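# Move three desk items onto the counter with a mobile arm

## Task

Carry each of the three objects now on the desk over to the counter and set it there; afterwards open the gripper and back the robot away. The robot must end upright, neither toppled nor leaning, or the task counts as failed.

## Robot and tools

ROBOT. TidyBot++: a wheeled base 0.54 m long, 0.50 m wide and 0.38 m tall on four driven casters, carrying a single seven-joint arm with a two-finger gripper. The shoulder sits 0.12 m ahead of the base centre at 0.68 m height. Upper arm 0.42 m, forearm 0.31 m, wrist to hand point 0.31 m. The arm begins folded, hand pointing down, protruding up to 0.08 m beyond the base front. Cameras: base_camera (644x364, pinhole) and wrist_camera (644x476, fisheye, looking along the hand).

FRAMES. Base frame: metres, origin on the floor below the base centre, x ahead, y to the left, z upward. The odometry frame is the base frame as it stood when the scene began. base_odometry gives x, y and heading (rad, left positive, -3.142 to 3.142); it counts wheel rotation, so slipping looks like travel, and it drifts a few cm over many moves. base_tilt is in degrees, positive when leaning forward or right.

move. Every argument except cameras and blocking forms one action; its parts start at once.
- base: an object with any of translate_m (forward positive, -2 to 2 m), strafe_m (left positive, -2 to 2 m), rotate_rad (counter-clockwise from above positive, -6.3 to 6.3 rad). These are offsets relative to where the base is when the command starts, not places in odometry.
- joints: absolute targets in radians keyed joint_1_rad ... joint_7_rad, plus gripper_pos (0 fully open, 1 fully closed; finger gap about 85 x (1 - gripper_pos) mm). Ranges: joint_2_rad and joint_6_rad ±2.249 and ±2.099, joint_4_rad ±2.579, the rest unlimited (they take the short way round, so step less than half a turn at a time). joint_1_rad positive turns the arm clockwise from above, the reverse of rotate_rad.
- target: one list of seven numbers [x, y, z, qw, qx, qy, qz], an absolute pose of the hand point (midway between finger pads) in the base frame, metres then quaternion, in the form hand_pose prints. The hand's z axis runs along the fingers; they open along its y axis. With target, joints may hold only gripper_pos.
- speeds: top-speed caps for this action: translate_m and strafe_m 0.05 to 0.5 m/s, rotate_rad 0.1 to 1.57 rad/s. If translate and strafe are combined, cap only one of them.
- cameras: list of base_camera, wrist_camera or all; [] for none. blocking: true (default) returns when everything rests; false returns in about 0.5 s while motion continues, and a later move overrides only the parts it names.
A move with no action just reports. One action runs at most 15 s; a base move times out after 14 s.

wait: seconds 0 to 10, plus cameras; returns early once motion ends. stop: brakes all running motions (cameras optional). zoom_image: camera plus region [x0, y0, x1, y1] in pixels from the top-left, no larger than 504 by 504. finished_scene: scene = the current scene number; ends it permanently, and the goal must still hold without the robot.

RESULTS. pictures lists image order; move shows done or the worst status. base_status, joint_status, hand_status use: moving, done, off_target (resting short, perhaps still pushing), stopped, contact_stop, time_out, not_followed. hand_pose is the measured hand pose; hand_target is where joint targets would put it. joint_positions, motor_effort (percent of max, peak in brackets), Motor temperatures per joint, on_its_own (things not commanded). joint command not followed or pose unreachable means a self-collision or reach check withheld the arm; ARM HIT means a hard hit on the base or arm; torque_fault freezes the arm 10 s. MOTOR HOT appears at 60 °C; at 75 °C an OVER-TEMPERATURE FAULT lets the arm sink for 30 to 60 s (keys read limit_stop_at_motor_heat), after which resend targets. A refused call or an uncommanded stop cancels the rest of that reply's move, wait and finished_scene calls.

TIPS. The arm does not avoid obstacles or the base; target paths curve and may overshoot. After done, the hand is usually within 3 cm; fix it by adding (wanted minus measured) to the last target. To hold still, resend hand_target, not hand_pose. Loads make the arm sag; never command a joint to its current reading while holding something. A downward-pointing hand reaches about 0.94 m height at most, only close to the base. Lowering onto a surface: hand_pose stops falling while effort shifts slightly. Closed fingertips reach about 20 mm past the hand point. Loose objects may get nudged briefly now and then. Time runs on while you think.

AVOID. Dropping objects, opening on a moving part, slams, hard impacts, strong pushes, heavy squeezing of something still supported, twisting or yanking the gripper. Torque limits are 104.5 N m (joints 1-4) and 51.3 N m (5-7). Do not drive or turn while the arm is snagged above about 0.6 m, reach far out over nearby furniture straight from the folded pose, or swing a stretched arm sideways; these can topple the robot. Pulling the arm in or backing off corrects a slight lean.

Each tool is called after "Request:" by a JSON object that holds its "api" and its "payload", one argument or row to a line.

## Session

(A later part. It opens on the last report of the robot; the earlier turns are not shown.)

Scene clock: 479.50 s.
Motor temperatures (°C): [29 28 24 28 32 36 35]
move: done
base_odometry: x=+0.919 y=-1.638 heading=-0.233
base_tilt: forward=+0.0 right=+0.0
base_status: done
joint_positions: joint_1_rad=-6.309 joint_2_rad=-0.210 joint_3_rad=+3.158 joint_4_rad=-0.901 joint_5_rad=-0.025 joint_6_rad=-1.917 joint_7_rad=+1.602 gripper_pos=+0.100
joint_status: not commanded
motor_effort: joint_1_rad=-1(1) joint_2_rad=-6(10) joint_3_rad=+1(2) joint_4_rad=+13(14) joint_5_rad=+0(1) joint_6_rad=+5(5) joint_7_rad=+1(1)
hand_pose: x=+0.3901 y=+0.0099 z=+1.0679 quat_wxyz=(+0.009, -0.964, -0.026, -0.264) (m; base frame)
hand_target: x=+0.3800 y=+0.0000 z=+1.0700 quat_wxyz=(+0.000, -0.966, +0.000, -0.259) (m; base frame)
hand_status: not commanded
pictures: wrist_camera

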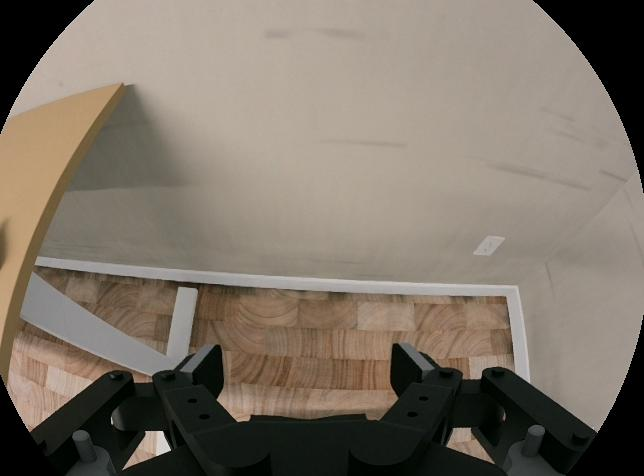

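Request:
{"api": "move", "payload": {
  "base": {"rotate_rad": 1.5708},
  "speeds": {"rotate_rad": 0.8},
  "cameras": ["wrist_camera", "base_camera"]
}}

Scene clock: 489.43 s.
Motor temperatures (°C): [29 28 24 28 32 36 35]
move: done
base_odometry: x=+0.919 y=-1.637 heading=+1.338
base_tilt: forward=+0.0 right=+0.0
base_status: done
joint_positions: joint_1_rad=-6.309 joint_2_rad=-0.210 joint_3_rad=+3.158 joint_4_rad=-0.901 joint_5_rad=-0.024 joint_6_rad=-1.917 joint_7_rad=+1.602 gripper_pos=+0.100
joint_status: not commanded
motor_effort: joint_1_rad=-1(2) joint_2_rad=-7(7) joint_3_rad=+1(2) joint_4_rad=+13(14) joint_5_rad=-1(1) joint_6_rad=+5(5) joint_7_rad=+1(1)
hand_pose: x=+0.3901 y=+0.0099 z=+1.0679 quat_wxyz=(+0.009, -0.964, -0.026, -0.264) (m; base frame)
hand_target: x=+0.3800 y=+0.0000 z=+1.0700 quat_wxyz=(+0.000, -0.966, +0.000, -0.259) (m; base frame)
hand_status: not commanded
pictures: base_camera, wrist_camera

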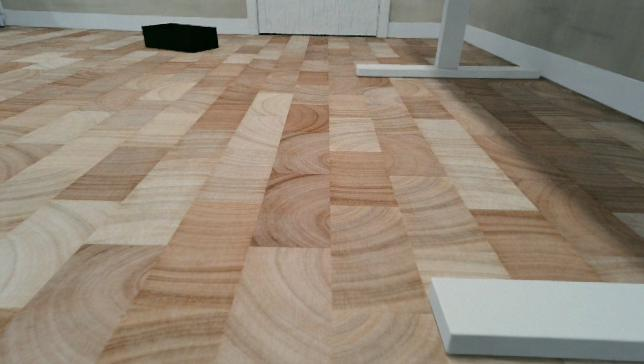

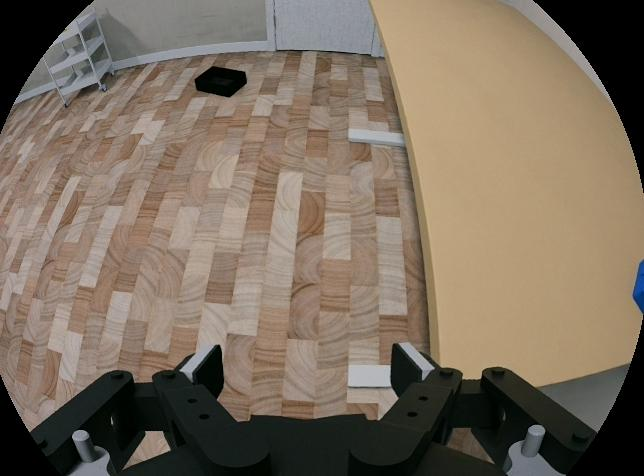

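Request:
{"api": "move", "payload": {
  "base": {"strafe_m": -0.33},
  "cameras": ["wrist_camera"]
}}

Scene clock: 500.07 s.
Motor temperatures (°C): [29 28 24 28 32 36 35]
move: done
base_odometry: x=+1.240 y=-1.714 heading=+1.338
base_tilt: forward=+0.0 right=-0.1
base_status: done
joint_positions: joint_1_rad=-6.309 joint_2_rad=-0.210 joint_3_rad=+3.157 joint_4_rad=-0.901 joint_5_rad=-0.024 joint_6_rad=-1.917 joint_7_rad=+1.602 gripper_pos=+0.100
joint_status: not commanded
motor_effort: joint_1_rad=-1(2) joint_2_rad=-5(7) joint_3_rad=+1(3) joint_4_rad=+13(14) joint_5_rad=+0(1) joint_6_rad=+5(5) joint_7_rad=+1(1)
hand_pose: x=+0.3901 y=+0.0098 z=+1.0679 quat_wxyz=(+0.009, -0.964, -0.026, -0.264) (m; base frame)
hand_target: x=+0.3800 y=+0.0000 z=+1.0700 quat_wxyz=(+0.000, -0.966, +0.000, -0.259) (m; base frame)
hand_status: not commanded
pictures: wrist_camera

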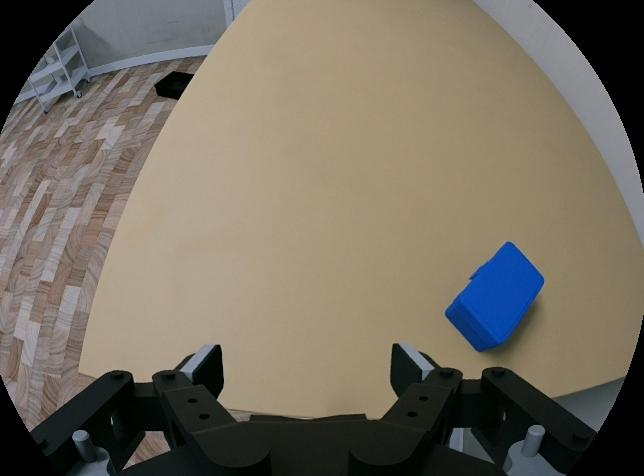

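Request:
{"api": "zoom_image", "payload": {
  "camera": "wrist_camera",
  "region": [420, 220, 570, 370]
}}

Scaled by 3.360.

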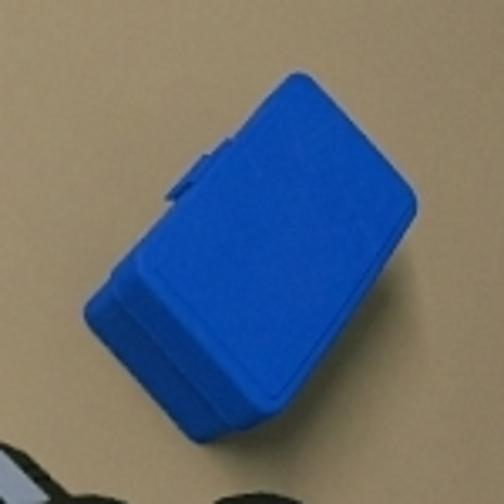

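Request:
{"api": "move", "payload": {
  "joints": {"gripper_pos": 0.0},
  "target": [0.43, -0.13, 1.07, 0.1084, 0.8772, -0.4045, 0.235],
  "cameras": ["wrist_camera"]
}}

Scene clock: 527.87 s.
Motor temperatures (°C): [29 28 24 28 32 36 35]
move: done
base_odometry: x=+1.240 y=-1.714 heading=+1.338
base_tilt: forward=+0.0 right=+0.0
base_status: not commanded
joint_positions: joint_1_rad=-6.305 joint_2_rad=+0.008 joint_3_rad=+3.201 joint_4_rad=-0.737 joint_5_rad=+0.363 joint_6_rad=-1.971 joint_7_rad=+1.066 gripper_pos=+0.000
joint_status: all done
motor_effort: joint_1_rad=-1(2) joint_2_rad=-14(17) joint_3_rad=+1(2) joint_4_rad=+13(15) joint_5_rad=+2(2) joint_6_rad=+4(5) joint_7_rad=+1(1)
hand_pose: x=+0.4470 y=-0.1129 z=+1.0626 quat_wxyz=(-0.096, -0.898, +0.358, -0.236) (m; base frame)
hand_target: x=+0.4300 y=-0.1300 z=+1.0700 quat_wxyz=(-0.108, -0.877, +0.404, -0.235) (m; base frame)
hand_status: done (0.025 m and 6.0 deg from the pose sent, 0.145 m and 52.7 deg at the start)
pictures: wrist_camera

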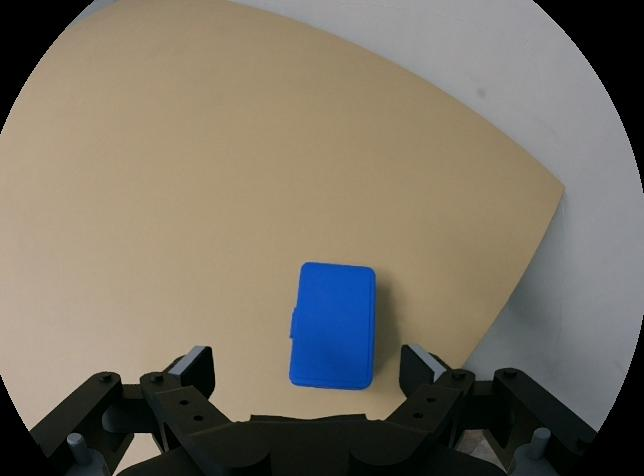

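Request:
{"api": "move", "payload": {
  "target": [0.458, -0.172, 1.03, 0.1155, 0.8645, -0.431, 0.2316],
  "cameras": ["wrist_camera"]
}}

Scene clock: 537.03 s.
Motor temperatures (°C): [29 28 24 28 32 36 35]
move: done
base_odometry: x=+1.240 y=-1.714 heading=+1.338
base_tilt: forward=+0.0 right=+0.0
base_status: not commanded
joint_positions: joint_1_rad=-6.234 joint_2_rad=+0.008 joint_3_rad=+3.266 joint_4_rad=-0.861 joint_5_rad=+0.365 joint_6_rad=-1.865 joint_7_rad=+1.049 gripper_pos=+0.000
joint_status: not commanded
motor_effort: joint_1_rad=-1(2) joint_2_rad=-15(16) joint_3_rad=+1(2) joint_4_rad=+15(16) joint_5_rad=+2(2) joint_6_rad=+4(4) joint_7_rad=+1(1)
hand_pose: x=+0.4514 y=-0.1647 z=+1.0346 quat_wxyz=(-0.123, -0.876, +0.410, -0.224) (m; base frame)
hand_target: x=+0.4580 y=-0.1720 z=+1.0300 quat_wxyz=(-0.115, -0.864, +0.431, -0.232) (m; base frame)
hand_status: done (0.011 m and 3.0 deg from the pose sent, 0.068 m and 9.5 deg at the start)
pictures: wrist_camera

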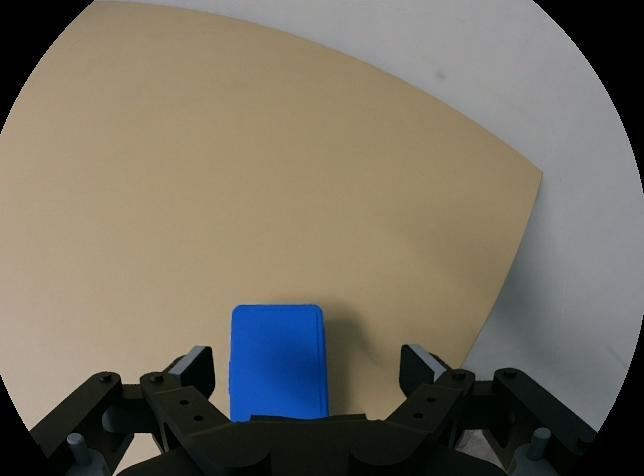

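Request:
{"api": "move", "payload": {
  "target": [0.477, -0.163, 1.00, 0.1155, 0.8645, -0.431, 0.2316],
  "cameras": ["wrist_camera"]
}}

Scene clock: 550.50 s.
Motor temperatures (°C): [29 28 24 28 32 36 35]
move: done
base_odometry: x=+1.240 y=-1.714 heading=+1.338
base_tilt: forward=+0.0 right=+0.0
base_status: not commanded
joint_positions: joint_1_rad=-6.234 joint_2_rad=+0.008 joint_3_rad=+3.252 joint_4_rad=-0.987 joint_5_rad=+0.365 joint_6_rad=-1.771 joint_7_rad=+0.970 gripper_pos=+0.000
joint_status: not commanded
motor_effort: joint_1_rad=-1(2) joint_2_rad=-16(18) joint_3_rad=+1(2) joint_4_rad=+15(17) joint_5_rad=+3(3) joint_6_rad=+3(4) joint_7_rad=+1(1)
hand_pose: x=+0.4690 y=-0.1650 z=+1.0009 quat_wxyz=(-0.124, -0.872, +0.422, -0.216) (m; base frame)
hand_target: x=+0.4770 y=-0.1630 z=+1.0000 quat_wxyz=(-0.115, -0.864, +0.431, -0.232) (m; base frame)
hand_status: done (0.008 m and 2.4 deg from the pose sent, 0.043 m and 3.0 deg at the start)
pictures: wrist_camera

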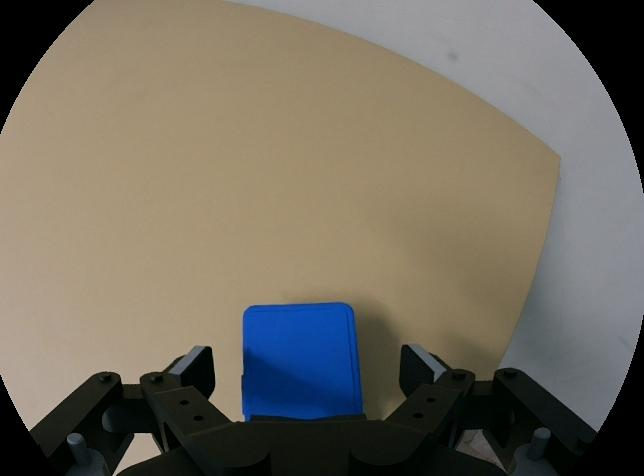

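Request:
{"api": "move", "payload": {
  "target": [0.481, -0.159, 0.985, 0.1155, 0.8645, -0.431, 0.2316],
  "cameras": []
}}

Request:
{"api": "move", "payload": {
  "target": [0.481, -0.159, 0.975, 0.1155, 0.8645, -0.431, 0.2316],
  "cameras": ["wrist_camera"]
}}

Scene clock: 555.97 s.
Motor temperatures (°C): [29 28 24 28 32 36 35]
move: done
base_odometry: x=+1.240 y=-1.714 heading=+1.338
base_tilt: forward=+0.0 right=+0.0
base_status: not commanded
joint_positions: joint_1_rad=-6.234 joint_2_rad=+0.007 joint_3_rad=+3.228 joint_4_rad=-1.056 joint_5_rad=+0.365 joint_6_rad=-1.723 joint_7_rad=+0.934 gripper_pos=+0.000
joint_status: not commanded
motor_effort: joint_1_rad=-1(2) joint_2_rad=-17(18) joint_3_rad=+1(2) joint_4_rad=+16(17) joint_5_rad=+3(3) joint_6_rad=+3(4) joint_7_rad=+1(1)
hand_pose: x=+0.4783 y=-0.1584 z=+0.9812 quat_wxyz=(-0.123, -0.874, +0.419, -0.211) (m; base frame)
hand_target: x=+0.4810 y=-0.1590 z=+0.9850 quat_wxyz=(-0.115, -0.864, +0.431, -0.232) (m; base frame)
hand_status: done (0.005 m and 3.1 deg from the pose sent, 0.021 m and 2.4 deg at the start)
pictures: none
No camera images: "cameras" was empty.

Scene clock: 556.70 s.
Motor temperatures (°C): [29 28 24 28 32 36 35]
move: done
base_odometry: x=+1.240 y=-1.714 heading=+1.338
base_tilt: forward=+0.0 right=+0.0
base_status: not commanded
joint_positions: joint_1_rad=-6.232 joint_2_rad=+0.001 joint_3_rad=+3.218 joint_4_rad=-1.103 joint_5_rad=+0.365 joint_6_rad=-1.689 joint_7_rad=+0.920 gripper_pos=+0.000
joint_status: not commanded
motor_effort: joint_1_rad=-1(2) joint_2_rad=-17(18) joint_3_rad=+1(2) joint_4_rad=+16(17) joint_5_rad=+3(3) joint_6_rad=+3(3) joint_7_rad=+1(1)
hand_pose: x=+0.4813 y=-0.1563 z=+0.9695 quat_wxyz=(-0.124, -0.876, +0.416, -0.210) (m; base frame)
hand_target: x=+0.4810 y=-0.1590 z=+0.9750 quat_wxyz=(-0.115, -0.864, +0.431, -0.232) (m; base frame)
hand_status: done (0.006 m and 3.5 deg from the pose sent, 0.007 m and 3.1 deg at the start)
pictures: wrist_camera

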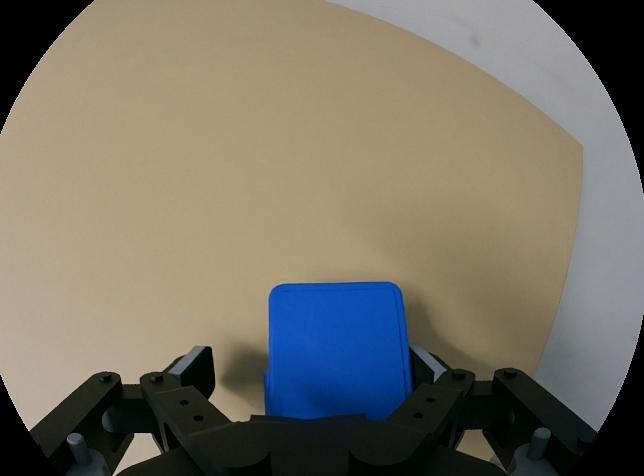

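Request:
{"api": "move", "payload": {
  "target": [0.481, -0.159, 1.01, 0.1155, 0.8645, -0.431, 0.2316],
  "cameras": []
}}

Request:
{"api": "move", "payload": {
  "target": [0.474, -0.166, 0.995, 0.1155, 0.8645, -0.431, 0.2316],
  "cameras": ["wrist_camera"]
}}

Scene clock: 562.67 s.
Motor temperatures (°C): [29 28 24 28 32 36 35]
move: done
base_odometry: x=+1.240 y=-1.714 heading=+1.338
base_tilt: forward=+0.0 right=+0.0
base_status: not commanded
joint_positions: joint_1_rad=-6.243 joint_2_rad=+0.008 joint_3_rad=+3.247 joint_4_rad=-0.974 joint_5_rad=+0.365 joint_6_rad=-1.733 joint_7_rad=+0.920 gripper_pos=+0.000
joint_status: not commanded
motor_effort: joint_1_rad=-1(2) joint_2_rad=-16(18) joint_3_rad=+1(2) joint_4_rad=+16(18) joint_5_rad=+3(3) joint_6_rad=+4(4) joint_7_rad=+1(1)
hand_pose: x=+0.4827 y=-0.1625 z=+1.0108 quat_wxyz=(-0.112, -0.860, +0.434, -0.244) (m; base frame)
hand_target: x=+0.4810 y=-0.1590 z=+1.0100 quat_wxyz=(-0.115, -0.864, +0.431, -0.232) (m; base frame)
hand_status: done (0.004 m and 1.6 deg from the pose sent, 0.041 m and 3.5 deg at the start)
pictures: none
No camera images: "cameras" was empty.

Scene clock: 563.57 s.
Motor temperatures (°C): [29 28 24 28 32 36 35]
move: done
base_odometry: x=+1.240 y=-1.714 heading=+1.338
base_tilt: forward=+0.0 right=+0.0
base_status: not commanded
joint_positions: joint_1_rad=-6.228 joint_2_rad=+0.005 joint_3_rad=+3.242 joint_4_rad=-1.023 joint_5_rad=+0.365 joint_6_rad=-1.729 joint_7_rad=+0.920 gripper_pos=+0.000
joint_status: not commanded
motor_effort: joint_1_rad=-1(2) joint_2_rad=-17(17) joint_3_rad=+1(1) joint_4_rad=+17(17) joint_5_rad=+3(3) joint_6_rad=+3(4) joint_7_rad=+1(1)
hand_pose: x=+0.4766 y=-0.1657 z=+0.9934 quat_wxyz=(-0.119, -0.863, +0.436, -0.224) (m; base frame)
hand_target: x=+0.4740 y=-0.1660 z=+0.9950 quat_wxyz=(-0.115, -0.864, +0.431, -0.232) (m; base frame)
hand_status: done (0.003 m and 1.2 deg from the pose sent, 0.018 m and 1.6 deg at the start)
pictures: wrist_camera

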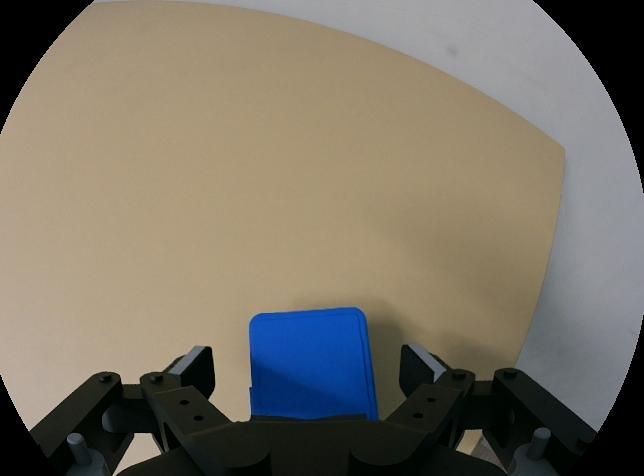

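Request:
{"api": "move", "payload": {
  "target": [0.472, -0.168, 0.983, 0.1084, 0.8772, -0.4045, 0.235],
  "cameras": ["wrist_camera"]
}}

Scene clock: 570.97 s.
Motor temperatures (°C): [29 28 24 28 32 36 35]
move: done
base_odometry: x=+1.240 y=-1.714 heading=+1.338
base_tilt: forward=+0.0 right=+0.0
base_status: not commanded
joint_positions: joint_1_rad=-6.191 joint_2_rad=-0.019 joint_3_rad=+3.236 joint_4_rad=-1.095 joint_5_rad=+0.356 joint_6_rad=-1.680 joint_7_rad=+0.956 gripper_pos=+0.000
joint_status: not commanded
motor_effort: joint_1_rad=-1(2) joint_2_rad=-16(17) joint_3_rad=+1(2) joint_4_rad=+16(17) joint_5_rad=+3(3) joint_6_rad=+3(4) joint_7_rad=+1(1)
hand_pose: x=+0.4704 y=-0.1751 z=+0.9799 quat_wxyz=(-0.124, -0.869, +0.426, -0.220) (m; base frame)
hand_target: x=+0.4720 y=-0.1680 z=+0.9830 quat_wxyz=(-0.108, -0.877, +0.404, -0.235) (m; base frame)
hand_status: done (0.008 m and 3.6 deg from the pose sent, 0.012 m and 4.4 deg at the start)
pictures: wrist_camera

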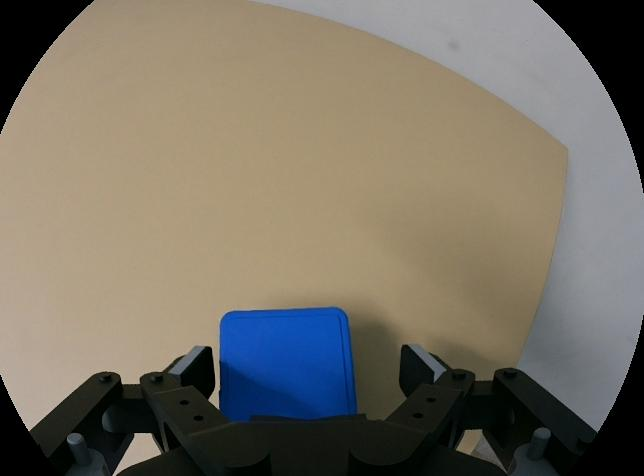

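Request:
{"api": "move", "payload": {
  "target": [0.479, -0.162, 0.985, 0.1084, 0.8772, -0.4045, 0.235],
  "cameras": ["wrist_camera"]
}}

Scene clock: 574.10 s.
Motor temperatures (°C): [29 28 24 28 32 36 35]
move: done
base_odometry: x=+1.240 y=-1.714 heading=+1.338
base_tilt: forward=+0.0 right=+0.0
base_status: not commanded
joint_positions: joint_1_rad=-6.196 joint_2_rad=-0.019 joint_3_rad=+3.234 joint_4_rad=-1.095 joint_5_rad=+0.356 joint_6_rad=-1.680 joint_7_rad=+0.956 gripper_pos=+0.000
joint_status: not commanded
motor_effort: joint_1_rad=-1(2) joint_2_rad=-16(17) joint_3_rad=+1(2) joint_4_rad=+16(17) joint_5_rad=+3(3) joint_6_rad=+3(4) joint_7_rad=+1(1)
hand_pose: x=+0.4716 y=-0.1727 z=+0.9799 quat_wxyz=(-0.123, -0.870, +0.423, -0.220) (m; base frame)
hand_target: x=+0.4790 y=-0.1620 z=+0.9850 quat_wxyz=(-0.108, -0.877, +0.404, -0.235) (m; base frame)
hand_status: done (0.014 m and 3.3 deg from the pose sent, 0.017 m and 3.6 deg at the start)
pictures: wrist_camera

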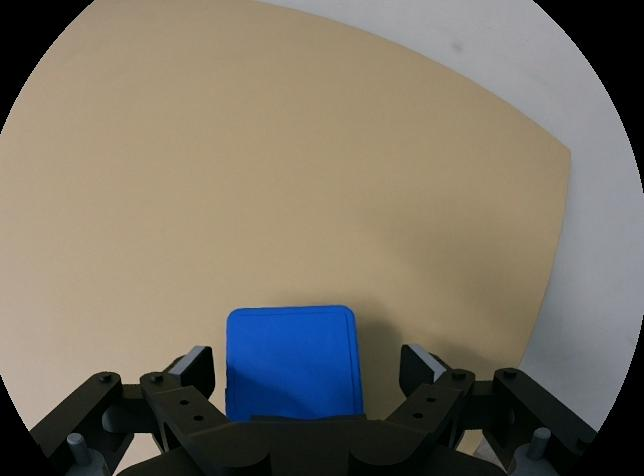

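Request:
{"api": "move", "payload": {
  "target": [0.479, -0.162, 0.976, 0.1084, 0.8772, -0.4045, 0.235],
  "cameras": ["wrist_camera"]
}}

Scene clock: 580.77 s.
Motor temperatures (°C): [29 28 24 28 32 36 35]
move: done
base_odometry: x=+1.240 y=-1.714 heading=+1.338
base_tilt: forward=+0.0 right=+0.0
base_status: not commanded
joint_positions: joint_1_rad=-6.196 joint_2_rad=-0.021 joint_3_rad=+3.224 joint_4_rad=-1.121 joint_5_rad=+0.356 joint_6_rad=-1.660 joint_7_rad=+0.956 gripper_pos=+0.000
joint_status: not commanded
motor_effort: joint_1_rad=-1(1) joint_2_rad=-17(17) joint_3_rad=+0(2) joint_4_rad=+17(18) joint_5_rad=+3(3) joint_6_rad=+3(4) joint_7_rad=+1(1)
hand_pose: x=+0.4751 y=-0.1697 z=+0.9734 quat_wxyz=(-0.124, -0.874, +0.415, -0.220) (m; base frame)
hand_target: x=+0.4790 y=-0.1620 z=+0.9760 quat_wxyz=(-0.108, -0.877, +0.404, -0.235) (m; base frame)
hand_status: done (0.009 m and 2.8 deg from the pose sent, 0.014 m and 3.3 deg at the start)
pictures: wrist_camera

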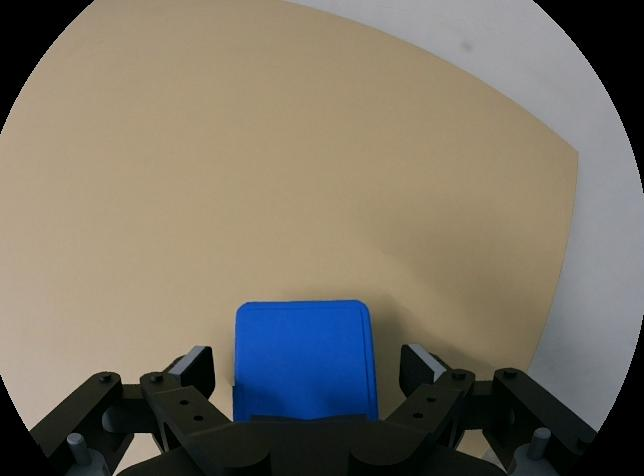

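Request:
{"api": "move", "payload": {
  "joints": {"gripper_pos": 0.33},
  "cameras": ["wrist_camera"]
}}

Request:
{"api": "move", "payload": {
  "joints": {"gripper_pos": 0.52},
  "cameras": ["wrist_camera"]
}}

Scene clock: 584.97 s.
Motor temperatures (°C): [29 28 24 28 32 36 35]
move: done
base_odometry: x=+1.240 y=-1.714 heading=+1.338
base_tilt: forward=+0.0 right=+0.0
base_status: not commanded
joint_positions: joint_1_rad=-6.196 joint_2_rad=-0.021 joint_3_rad=+3.224 joint_4_rad=-1.121 joint_5_rad=+0.356 joint_6_rad=-1.659 joint_7_rad=+0.956 gripper_pos=+0.330
joint_status: all done
motor_effort: joint_1_rad=-1(2) joint_2_rad=-15(16) joint_3_rad=+1(1) joint_4_rad=+16(17) joint_5_rad=+3(3) joint_6_rad=+3(4) joint_7_rad=+1(1)
hand_pose: x=+0.4751 y=-0.1697 z=+0.9735 quat_wxyz=(-0.124, -0.874, +0.415, -0.220) (m; base frame)
hand_target: x=+0.4790 y=-0.1620 z=+0.9760 quat_wxyz=(-0.108, -0.877, +0.404, -0.235) (m; base frame)
hand_status: not commanded
pictures: wrist_camera

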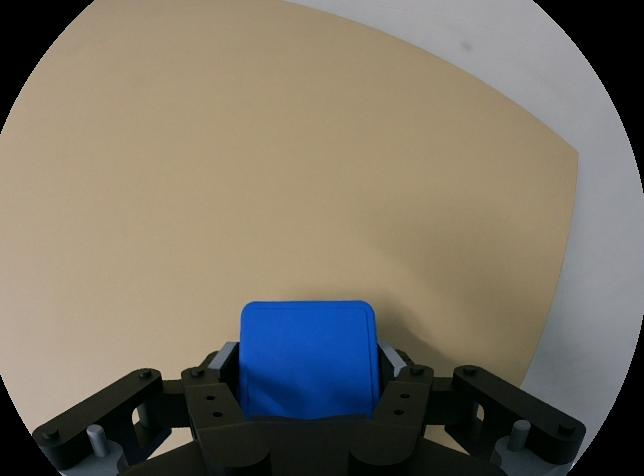

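Scene clock: 585.57 s.
Motor temperatures (°C): [29 28 24 28 32 36 35]
move: off_target
base_odometry: x=+1.240 y=-1.714 heading=+1.338
base_tilt: forward=+0.0 right=+0.0
base_status: not commanded
joint_positions: joint_1_rad=-6.196 joint_2_rad=-0.025 joint_3_rad=+3.224 joint_4_rad=-1.122 joint_5_rad=+0.356 joint_6_rad=-1.658 joint_7_rad=+0.956 gripper_pos=+0.384
joint_status: gripper_pos off_target (ended at +0.384, target +0.520)
motor_effort: joint_1_rad=-1(1) joint_2_rad=-16(16) joint_3_rad=+1(2) joint_4_rad=+16(17) joint_5_rad=+3(3) joint_6_rad=+3(4) joint_7_rad=+0(1)
hand_pose: x=+0.4742 y=-0.1696 z=+0.9746 quat_wxyz=(-0.123, -0.874, +0.415, -0.222) (m; base frame)
hand_target: x=+0.4790 y=-0.1620 z=+0.9760 quat_wxyz=(-0.108, -0.877, +0.404, -0.235) (m; base frame)
hand_status: not commanded
pictures: wrist_camera

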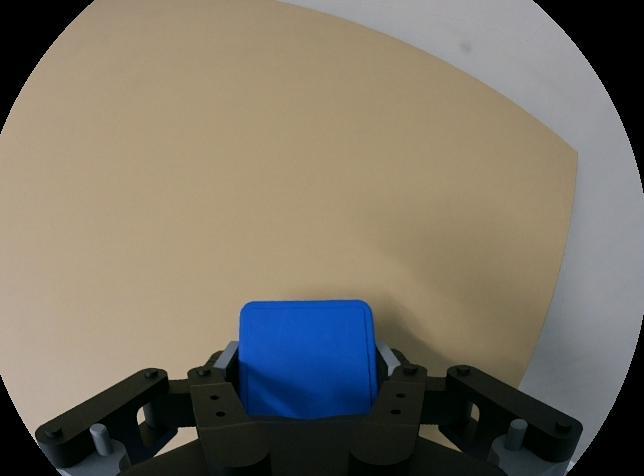

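Request:
{"api": "move", "payload": {
  "target": [0.46, -0.15, 1.05, 0.1084, 0.8772, -0.4045, 0.235],
  "cameras": ["wrist_camera"]
}}

Scene clock: 590.43 s.
Motor temperatures (°C): [29 28 24 28 32 36 35]
move: done
base_odometry: x=+1.240 y=-1.714 heading=+1.338
base_tilt: forward=+0.0 right=+0.0
base_status: not commanded
joint_positions: joint_1_rad=-6.249 joint_2_rad=+0.017 joint_3_rad=+3.261 joint_4_rad=-0.805 joint_5_rad=+0.356 joint_6_rad=-1.865 joint_7_rad=+1.001 gripper_pos=+0.384
joint_status: not commanded
motor_effort: joint_1_rad=-1(2) joint_2_rad=-15(18) joint_3_rad=+1(2) joint_4_rad=+15(18) joint_5_rad=+2(3) joint_6_rad=+4(4) joint_7_rad=+1(1)
hand_pose: x=+0.4618 y=-0.1560 z=+1.0509 quat_wxyz=(-0.105, -0.865, +0.422, -0.249) (m; base frame)
hand_target: x=+0.4600 y=-0.1500 z=+1.0500 quat_wxyz=(-0.108, -0.877, +0.404, -0.235) (m; base frame)
hand_status: done (0.006 m and 2.9 deg from the pose sent, 0.079 m and 2.6 deg at the start)
pictures: wrist_camera

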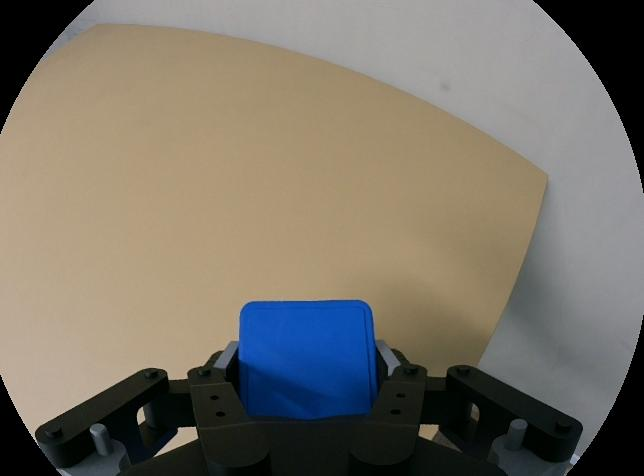

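Request:
{"api": "move", "payload": {
  "target": [0.38, -0.01, 1.07, 0.0, 0.966, 0.0, 0.2588],
  "joints": {"gripper_pos": 0.56},
  "base": {"strafe_m": 1.0},
  "cameras": ["wrist_camera"]
}}

Request:
{"api": "move", "payload": {
  "base": {"rotate_rad": 1.5708},
  "speeds": {"rotate_rad": 0.8},
  "cameras": ["wrist_camera"]
}}

Scene clock: 610.17 s.
Motor temperatures (°C): [29 28 24 28 32 36 35]
move: off_target
base_odometry: x=+0.267 y=-1.483 heading=+1.339
base_tilt: forward=+0.0 right=-0.1
base_status: done
joint_positions: joint_1_rad=-6.285 joint_2_rad=-0.211 joint_3_rad=+3.199 joint_4_rad=-0.859 joint_5_rad=+0.028 joint_6_rad=-1.916 joint_7_rad=+1.564 gripper_pos=+0.384
joint_status: gripper_pos off_target (ended at +0.384, target +0.560)
motor_effort: joint_1_rad=-1(3) joint_2_rad=-5(18) joint_3_rad=+1(3) joint_4_rad=+13(16) joint_5_rad=+0(2) joint_6_rad=+5(6) joint_7_rad=+0(1)
hand_pose: x=+0.3902 y=-0.0266 z=+1.0832 quat_wxyz=(-0.012, -0.958, +0.040, -0.285) (m; base frame)
hand_target: x=+0.3800 y=-0.0100 z=+1.0700 quat_wxyz=(+0.000, -0.966, +0.000, -0.259) (m; base frame)
hand_status: done (0.023 m and 5.7 deg from the pose sent, 0.168 m and 51.6 deg at the start)
pictures: wrist_camera

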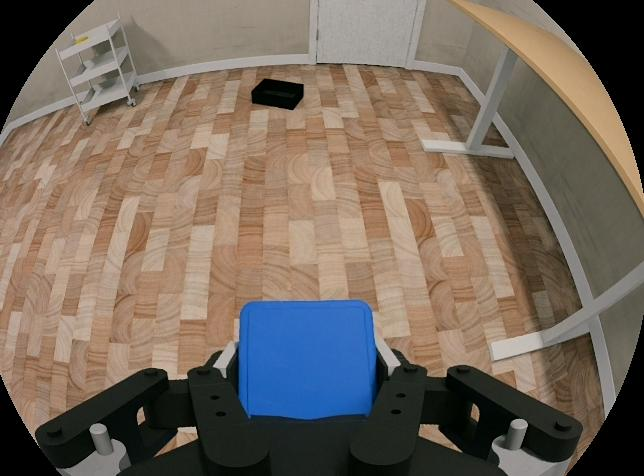

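Scene clock: 612.93 s.
Motor temperatures (°C): [29 28 24 28 32 36 35]
move: done
base_odometry: x=+0.267 y=-1.483 heading=+2.909
base_tilt: forward=+0.0 right=+0.0
base_status: done
joint_positions: joint_1_rad=-6.286 joint_2_rad=-0.211 joint_3_rad=+3.199 joint_4_rad=-0.859 joint_5_rad=+0.027 joint_6_rad=-1.916 joint_7_rad=+1.564 gripper_pos=+0.384
joint_status: not commanded
motor_effort: joint_1_rad=-1(2) joint_2_rad=-5(7) joint_3_rad=+1(2) joint_4_rad=+14(14) joint_5_rad=+0(1) joint_6_rad=+5(5) joint_7_rad=+1(1)
hand_pose: x=+0.3902 y=-0.0260 z=+1.0831 quat_wxyz=(-0.012, -0.958, +0.039, -0.284) (m; base frame)
hand_target: x=+0.3800 y=-0.0100 z=+1.0700 quat_wxyz=(+0.000, -0.966, +0.000, -0.259) (m; base frame)
hand_status: not commanded
pictures: wrist_camera

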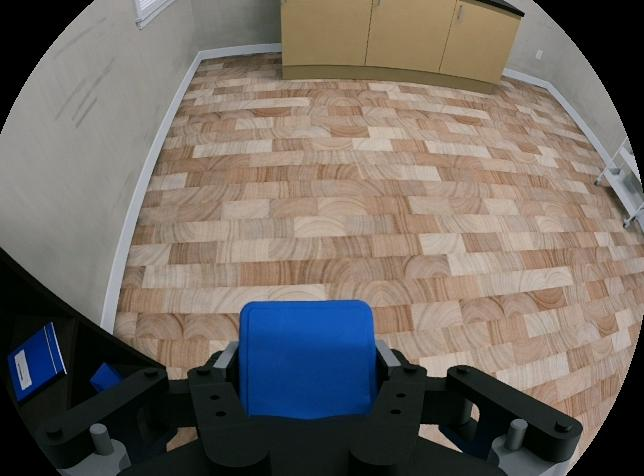

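Request:
{"api": "move", "payload": {
  "base": {"translate_m": 1.75, "strafe_m": -0.15},
  "cameras": ["wrist_camera"]
}}

Scene clock: 632.53 s.
Motor temperatures (°C): [29 28 24 28 32 36 35]
move: done
base_odometry: x=-1.402 y=-0.935 heading=+2.910
base_tilt: forward=+0.0 right=+0.0
base_status: done
joint_positions: joint_1_rad=-6.286 joint_2_rad=-0.210 joint_3_rad=+3.199 joint_4_rad=-0.862 joint_5_rad=+0.027 joint_6_rad=-1.918 joint_7_rad=+1.564 gripper_pos=+0.384
joint_status: not commanded
motor_effort: joint_1_rad=-1(2) joint_2_rad=-6(10) joint_3_rad=+1(2) joint_4_rad=+13(14) joint_5_rad=+0(0) joint_6_rad=+5(6) joint_7_rad=+1(1)
hand_pose: x=+0.3902 y=-0.0259 z=+1.0812 quat_wxyz=(-0.012, -0.959, +0.039, -0.281) (m; base frame)
hand_target: x=+0.3800 y=-0.0100 z=+1.0700 quat_wxyz=(+0.000, -0.966, +0.000, -0.259) (m; base frame)
hand_status: not commanded
pictures: wrist_camera

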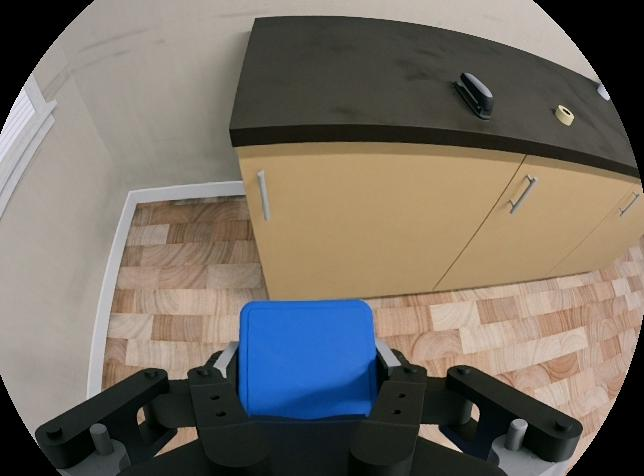

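Request:
{"api": "move", "payload": {
  "base": {"rotate_rad": -0.05},
  "cameras": []
}}

Request:
{"api": "move", "payload": {
  "base": {"translate_m": 0.34, "strafe_m": -0.12},
  "cameras": ["wrist_camera"]
}}

Scene clock: 641.73 s.
Motor temperatures (°C): [29 28 24 28 32 36 35]
move: done
base_odometry: x=-1.402 y=-0.935 heading=+2.860
base_tilt: forward=+0.0 right=+0.0
base_status: done
joint_positions: joint_1_rad=-6.286 joint_2_rad=-0.210 joint_3_rad=+3.199 joint_4_rad=-0.862 joint_5_rad=+0.026 joint_6_rad=-1.918 joint_7_rad=+1.564 gripper_pos=+0.384
joint_status: not commanded
motor_effort: joint_1_rad=-1(2) joint_2_rad=-6(7) joint_3_rad=+1(2) joint_4_rad=+14(14) joint_5_rad=+0(1) joint_6_rad=+5(5) joint_7_rad=+0(1)
hand_pose: x=+0.3903 y=-0.0256 z=+1.0812 quat_wxyz=(-0.011, -0.959, +0.038, -0.281) (m; base frame)
hand_target: x=+0.3800 y=-0.0100 z=+1.0700 quat_wxyz=(+0.000, -0.966, +0.000, -0.259) (m; base frame)
hand_status: not commanded
pictures: none
No camera images: "cameras" was empty.

Scene clock: 643.67 s.
Motor temperatures (°C): [29 28 24 28 32 36 35]
move: done
base_odometry: x=-1.695 y=-0.725 heading=+2.860
base_tilt: forward=+0.0 right=+0.0
base_status: done
joint_positions: joint_1_rad=-6.286 joint_2_rad=-0.202 joint_3_rad=+3.199 joint_4_rad=-0.865 joint_5_rad=+0.026 joint_6_rad=-1.919 joint_7_rad=+1.564 gripper_pos=+0.384
joint_status: not commanded
motor_effort: joint_1_rad=-1(2) joint_2_rad=-6(11) joint_3_rad=+1(2) joint_4_rad=+14(15) joint_5_rad=+0(0) joint_6_rad=+5(6) joint_7_rad=+1(1)
hand_pose: x=+0.3928 y=-0.0255 z=+1.0780 quat_wxyz=(-0.011, -0.960, +0.038, -0.276) (m; base frame)
hand_target: x=+0.3800 y=-0.0100 z=+1.0700 quat_wxyz=(+0.000, -0.966, +0.000, -0.259) (m; base frame)
hand_status: not commanded
pictures: wrist_camera

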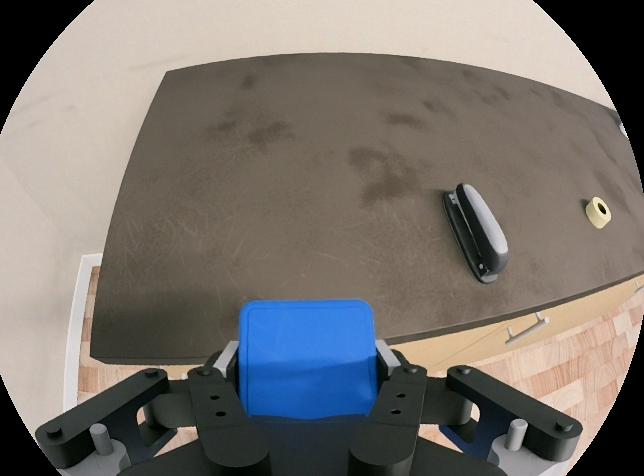

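Request:
{"api": "move", "payload": {
  "base": {"translate_m": 0.03},
  "target": [0.52, -0.01, 1.03, 0.0, 0.966, 0.0, 0.2588],
  "cameras": []
}}

Request:
{"api": "move", "payload": {
  "target": [0.53, -0.01, 0.965, 0.0, 0.966, 0.0, 0.2588],
  "cameras": ["wrist_camera"]
}}

Scene clock: 655.73 s.
Motor temperatures (°C): [29 28 24 28 32 36 35]
move: done
base_odometry: x=-1.724 y=-0.716 heading=+2.860
base_tilt: forward=+0.0 right=-0.1
base_status: done
joint_positions: joint_1_rad=-6.286 joint_2_rad=+0.012 joint_3_rad=+3.199 joint_4_rad=-0.876 joint_5_rad=+0.019 joint_6_rad=-1.765 joint_7_rad=+1.566 gripper_pos=+0.384
joint_status: not commanded
motor_effort: joint_1_rad=-1(2) joint_2_rad=-17(20) joint_3_rad=+1(2) joint_4_rad=+16(17) joint_5_rad=+0(1) joint_6_rad=+4(6) joint_7_rad=+1(1)
hand_pose: x=+0.5137 y=-0.0257 z=+1.0262 quat_wxyz=(-0.015, -0.970, +0.033, -0.242) (m; base frame)
hand_target: x=+0.5200 y=-0.0100 z=+1.0300 quat_wxyz=(+0.000, -0.966, +0.000, -0.259) (m; base frame)
hand_status: done (0.017 m and 4.6 deg from the pose sent, 0.137 m and 5.0 deg at the start)
pictures: none
No camera images: "cameras" was empty.

Scene clock: 657.17 s.
Motor temperatures (°C): [29 28 24 28 32 36 35]
move: done
base_odometry: x=-1.724 y=-0.716 heading=+2.860
base_tilt: forward=+0.0 right=+0.0
base_status: not commanded
joint_positions: joint_1_rad=-6.286 joint_2_rad=-0.038 joint_3_rad=+3.199 joint_4_rad=-1.181 joint_5_rad=+0.019 joint_6_rad=-1.528 joint_7_rad=+1.566 gripper_pos=+0.384
joint_status: not commanded
motor_effort: joint_1_rad=-1(1) joint_2_rad=-17(18) joint_3_rad=+1(2) joint_4_rad=+17(19) joint_5_rad=+0(0) joint_6_rad=+4(5) joint_7_rad=+1(1)
hand_pose: x=+0.5298 y=-0.0274 z=+0.9552 quat_wxyz=(-0.014, -0.972, +0.031, -0.233) (m; base frame)
hand_target: x=+0.5300 y=-0.0100 z=+0.9650 quat_wxyz=(+0.000, -0.966, +0.000, -0.259) (m; base frame)
hand_status: done (0.020 m and 5.0 deg from the pose sent, 0.065 m and 4.6 deg at the start)
pictures: wrist_camera

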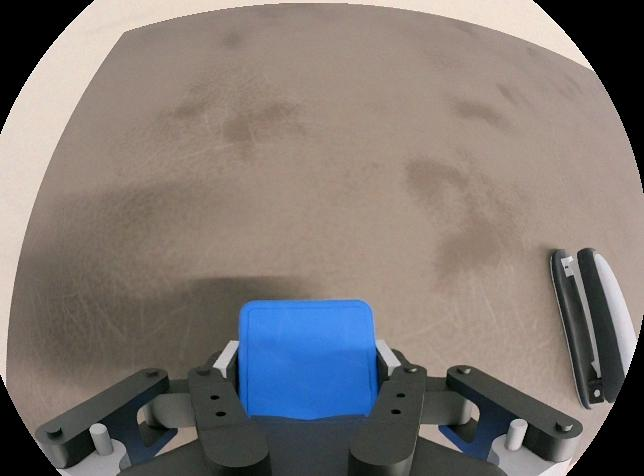

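Request:
{"api": "move", "payload": {
  "target": [0.53, -0.01, 0.95, 0.0, 0.96, 0.0, 0.2798],
  "cameras": []
}}

Request:
{"api": "move", "payload": {
  "target": [0.53, -0.01, 0.942, 0.0, 0.96, 0.0, 0.2798],
  "cameras": []
}}

Request:
{"api": "move", "payload": {
  "target": [0.53, -0.01, 0.936, 0.0, 0.96, 0.0, 0.2798],
  "cameras": ["wrist_camera"]
}}

Scene clock: 664.70 s.
Motor temperatures (°C): [29 28 24 28 32 36 35]
move: done
base_odometry: x=-1.724 y=-0.716 heading=+2.860
base_tilt: forward=+0.0 right=+0.0
base_status: not commanded
joint_positions: joint_1_rad=-6.286 joint_2_rad=-0.087 joint_3_rad=+3.198 joint_4_rad=-1.299 joint_5_rad=+0.019 joint_6_rad=-1.414 joint_7_rad=+1.566 gripper_pos=+0.384
joint_status: not commanded
motor_effort: joint_1_rad=-1(1) joint_2_rad=-16(17) joint_3_rad=+1(2) joint_4_rad=+18(20) joint_5_rad=+0(0) joint_6_rad=+4(5) joint_7_rad=+1(1)
hand_pose: x=+0.5301 y=-0.0276 z=+0.9406 quat_wxyz=(-0.013, -0.966, +0.030, -0.255) (m; base frame)
hand_target: x=+0.5300 y=-0.0100 z=+0.9500 quat_wxyz=(+0.000, -0.960, +0.000, -0.280) (m; base frame)
hand_status: done (0.020 m and 4.8 deg from the pose sent, 0.018 m and 6.8 deg at the start)
pictures: none
No camera images: "cameras" was empty.

Scene clock: 665.57 s.
Motor temperatures (°C): [29 28 24 28 32 36 35]
move: done
base_odometry: x=-1.724 y=-0.716 heading=+2.860
base_tilt: forward=+0.0 right=+0.0
base_status: not commanded
joint_positions: joint_1_rad=-6.286 joint_2_rad=-0.100 joint_3_rad=+3.197 joint_4_rad=-1.330 joint_5_rad=+0.019 joint_6_rad=-1.382 joint_7_rad=+1.566 gripper_pos=+0.384
joint_status: not commanded
motor_effort: joint_1_rad=-1(2) joint_2_rad=-15(16) joint_3_rad=+1(2) joint_4_rad=+19(19) joint_5_rad=+0(0) joint_6_rad=+4(5) joint_7_rad=+1(1)
hand_pose: x=+0.5305 y=-0.0274 z=+0.9368 quat_wxyz=(-0.013, -0.965, +0.029, -0.261) (m; base frame)
hand_target: x=+0.5300 y=-0.0100 z=+0.9420 quat_wxyz=(+0.000, -0.960, +0.000, -0.280) (m; base frame)
hand_status: done (0.018 m and 4.2 deg from the pose sent, 0.018 m and 4.8 deg at the start)
pictures: none
No camera images: "cameras" was empty.

Scene clock: 666.17 s.
Motor temperatures (°C): [29 28 24 28 32 36 35]
move: done
base_odometry: x=-1.724 y=-0.716 heading=+2.860
base_tilt: forward=+0.0 right=+0.0
base_status: not commanded
joint_positions: joint_1_rad=-6.286 joint_2_rad=-0.111 joint_3_rad=+3.197 joint_4_rad=-1.347 joint_5_rad=+0.019 joint_6_rad=-1.359 joint_7_rad=+1.566 gripper_pos=+0.384
joint_status: not commanded
motor_effort: joint_1_rad=-1(1) joint_2_rad=-14(15) joint_3_rad=+1(2) joint_4_rad=+18(18) joint_5_rad=+0(0) joint_6_rad=+4(5) joint_7_rad=+0(1)
hand_pose: x=+0.5306 y=-0.0274 z=+0.9373 quat_wxyz=(-0.013, -0.963, +0.029, -0.269) (m; base frame)
hand_target: x=+0.5300 y=-0.0100 z=+0.9360 quat_wxyz=(+0.000, -0.960, +0.000, -0.280) (m; base frame)
hand_status: done (0.018 m and 3.8 deg from the pose sent, 0.017 m and 4.2 deg at the start)
pictures: wrist_camera

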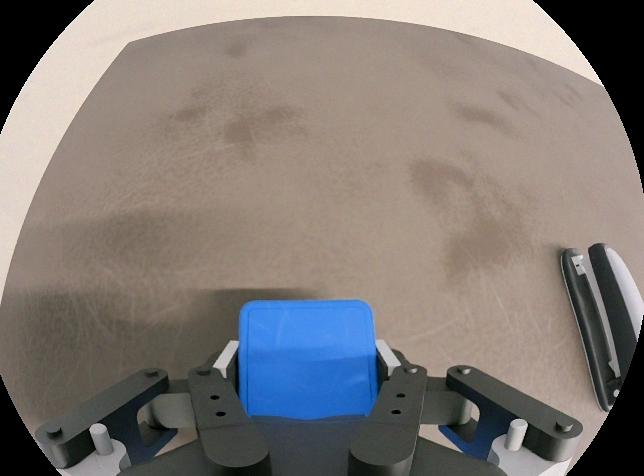

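Request:
{"api": "move", "payload": {
  "joints": {"gripper_pos": 0.3},
  "cameras": []
}}

Request:
{"api": "move", "payload": {
  "joints": {"gripper_pos": 0.0},
  "cameras": ["wrist_camera"]
}}

Request:
{"api": "move", "payload": {
  "target": [0.50, -0.01, 1.04, 0.0, 0.966, 0.0, 0.2588],
  "cameras": ["wrist_camera"]
}}

Request:
{"api": "move", "payload": {
  "base": {"translate_m": -0.4},
  "target": [0.38, 0.0, 1.06, 0.0, 0.966, 0.0, 0.2588],
  "cameras": ["wrist_camera"]
}}

Scene clock: 672.10 s.
Motor temperatures (°C): [29 28 24 28 32 36 35]
move: done
base_odometry: x=-1.724 y=-0.716 heading=+2.860
base_tilt: forward=+0.0 right=+0.0
base_status: not commanded
joint_positions: joint_1_rad=-6.286 joint_2_rad=-0.111 joint_3_rad=+3.197 joint_4_rad=-1.353 joint_5_rad=+0.019 joint_6_rad=-1.359 joint_7_rad=+1.566 gripper_pos=+0.300
joint_status: all done
motor_effort: joint_1_rad=-1(1) joint_2_rad=-15(15) joint_3_rad=+1(2) joint_4_rad=+18(19) joint_5_rad=+0(0) joint_6_rad=+5(5) joint_7_rad=+1(1)
hand_pose: x=+0.5296 y=-0.0274 z=+0.9346 quat_wxyz=(-0.013, -0.963, +0.029, -0.267) (m; base frame)
hand_target: x=+0.5300 y=-0.0100 z=+0.9360 quat_wxyz=(+0.000, -0.960, +0.000, -0.280) (m; base frame)
hand_status: not commanded
pictures: none
No camera images: "cameras" was empty.

Scene clock: 672.80 s.
Motor temperatures (°C): [29 28 24 28 32 36 35]
move: done
base_odometry: x=-1.724 y=-0.716 heading=+2.860
base_tilt: forward=+0.0 right=+0.0
base_status: not commanded
joint_positions: joint_1_rad=-6.286 joint_2_rad=-0.111 joint_3_rad=+3.197 joint_4_rad=-1.353 joint_5_rad=+0.019 joint_6_rad=-1.359 joint_7_rad=+1.566 gripper_pos=+0.000
joint_status: all done
motor_effort: joint_1_rad=-1(1) joint_2_rad=-14(15) joint_3_rad=+1(2) joint_4_rad=+18(19) joint_5_rad=+0(0) joint_6_rad=+4(5) joint_7_rad=+1(1)
hand_pose: x=+0.5296 y=-0.0274 z=+0.9346 quat_wxyz=(-0.013, -0.963, +0.029, -0.267) (m; base frame)
hand_target: x=+0.5300 y=-0.0100 z=+0.9360 quat_wxyz=(+0.000, -0.960, +0.000, -0.280) (m; base frame)
hand_status: not commanded
pictures: wrist_camera

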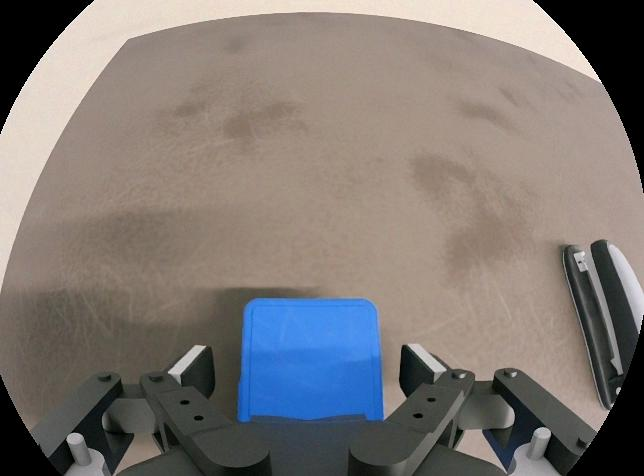

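Scene clock: 674.80 s.
Motor temperatures (°C): [29 28 24 28 32 36 35]
move: done
base_odometry: x=-1.724 y=-0.716 heading=+2.860
base_tilt: forward=+0.0 right=+0.0
base_status: not commanded
joint_positions: joint_1_rad=-6.286 joint_2_rad=-0.044 joint_3_rad=+3.197 joint_4_rad=-0.906 joint_5_rad=+0.019 joint_6_rad=-1.727 joint_7_rad=+1.566 gripper_pos=+0.000
joint_status: not commanded
motor_effort: joint_1_rad=-2(2) joint_2_rad=-14(16) joint_3_rad=+1(2) joint_4_rad=+16(19) joint_5_rad=+0(0) joint_6_rad=+5(5) joint_7_rad=+0(1)
hand_pose: x=+0.5021 y=-0.0254 z=+1.0419 quat_wxyz=(-0.014, -0.962, +0.032, -0.272) (m; base frame)
hand_target: x=+0.5000 y=-0.0100 z=+1.0400 quat_wxyz=(+0.000, -0.966, +0.000, -0.259) (m; base frame)
hand_status: done (0.016 m and 4.3 deg from the pose sent, 0.111 m and 3.7 deg at the start)
pictures: wrist_camera

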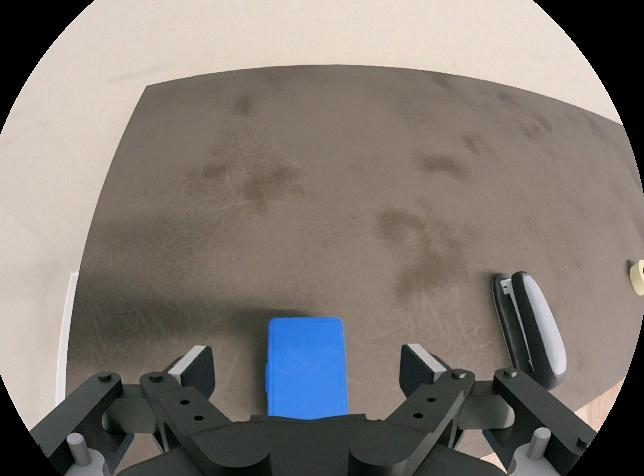

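Scene clock: 677.03 s.
Motor temperatures (°C): [29 28 24 28 32 36 35]
move: done
base_odometry: x=-1.340 y=-0.827 heading=+2.860
base_tilt: forward=+0.0 right=+0.0
base_status: done
joint_positions: joint_1_rad=-6.286 joint_2_rad=-0.233 joint_3_rad=+3.164 joint_4_rad=-0.919 joint_5_rad=+0.019 joint_6_rad=-1.875 joint_7_rad=+1.566 gripper_pos=+0.000
joint_status: not commanded
motor_effort: joint_1_rad=-1(2) joint_2_rad=-5(20) joint_3_rad=+1(2) joint_4_rad=+14(17) joint_5_rad=+0(1) joint_6_rad=+5(5) joint_7_rad=+1(1)
hand_pose: x=+0.3919 y=-0.0114 z=+1.0740 quat_wxyz=(-0.007, -0.958, +0.017, -0.286) (m; base frame)
hand_target: x=+0.3800 y=+0.0000 z=+1.0600 quat_wxyz=(+0.000, -0.966, +0.000, -0.259) (m; base frame)
hand_status: done (0.022 m and 3.9 deg from the pose sent, 0.126 m and 4.3 deg at the start)
pictures: wrist_camera

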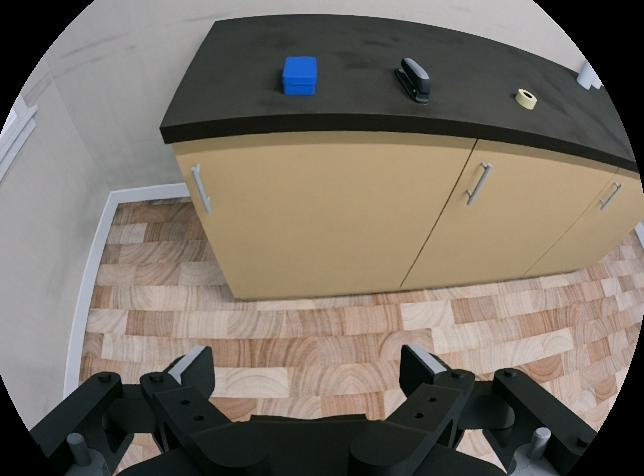

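All three items are on the counter.

Request:
{"api": "finished_scene", "payload": {
  "scene": 1
}}

The scene is finished: the task was done.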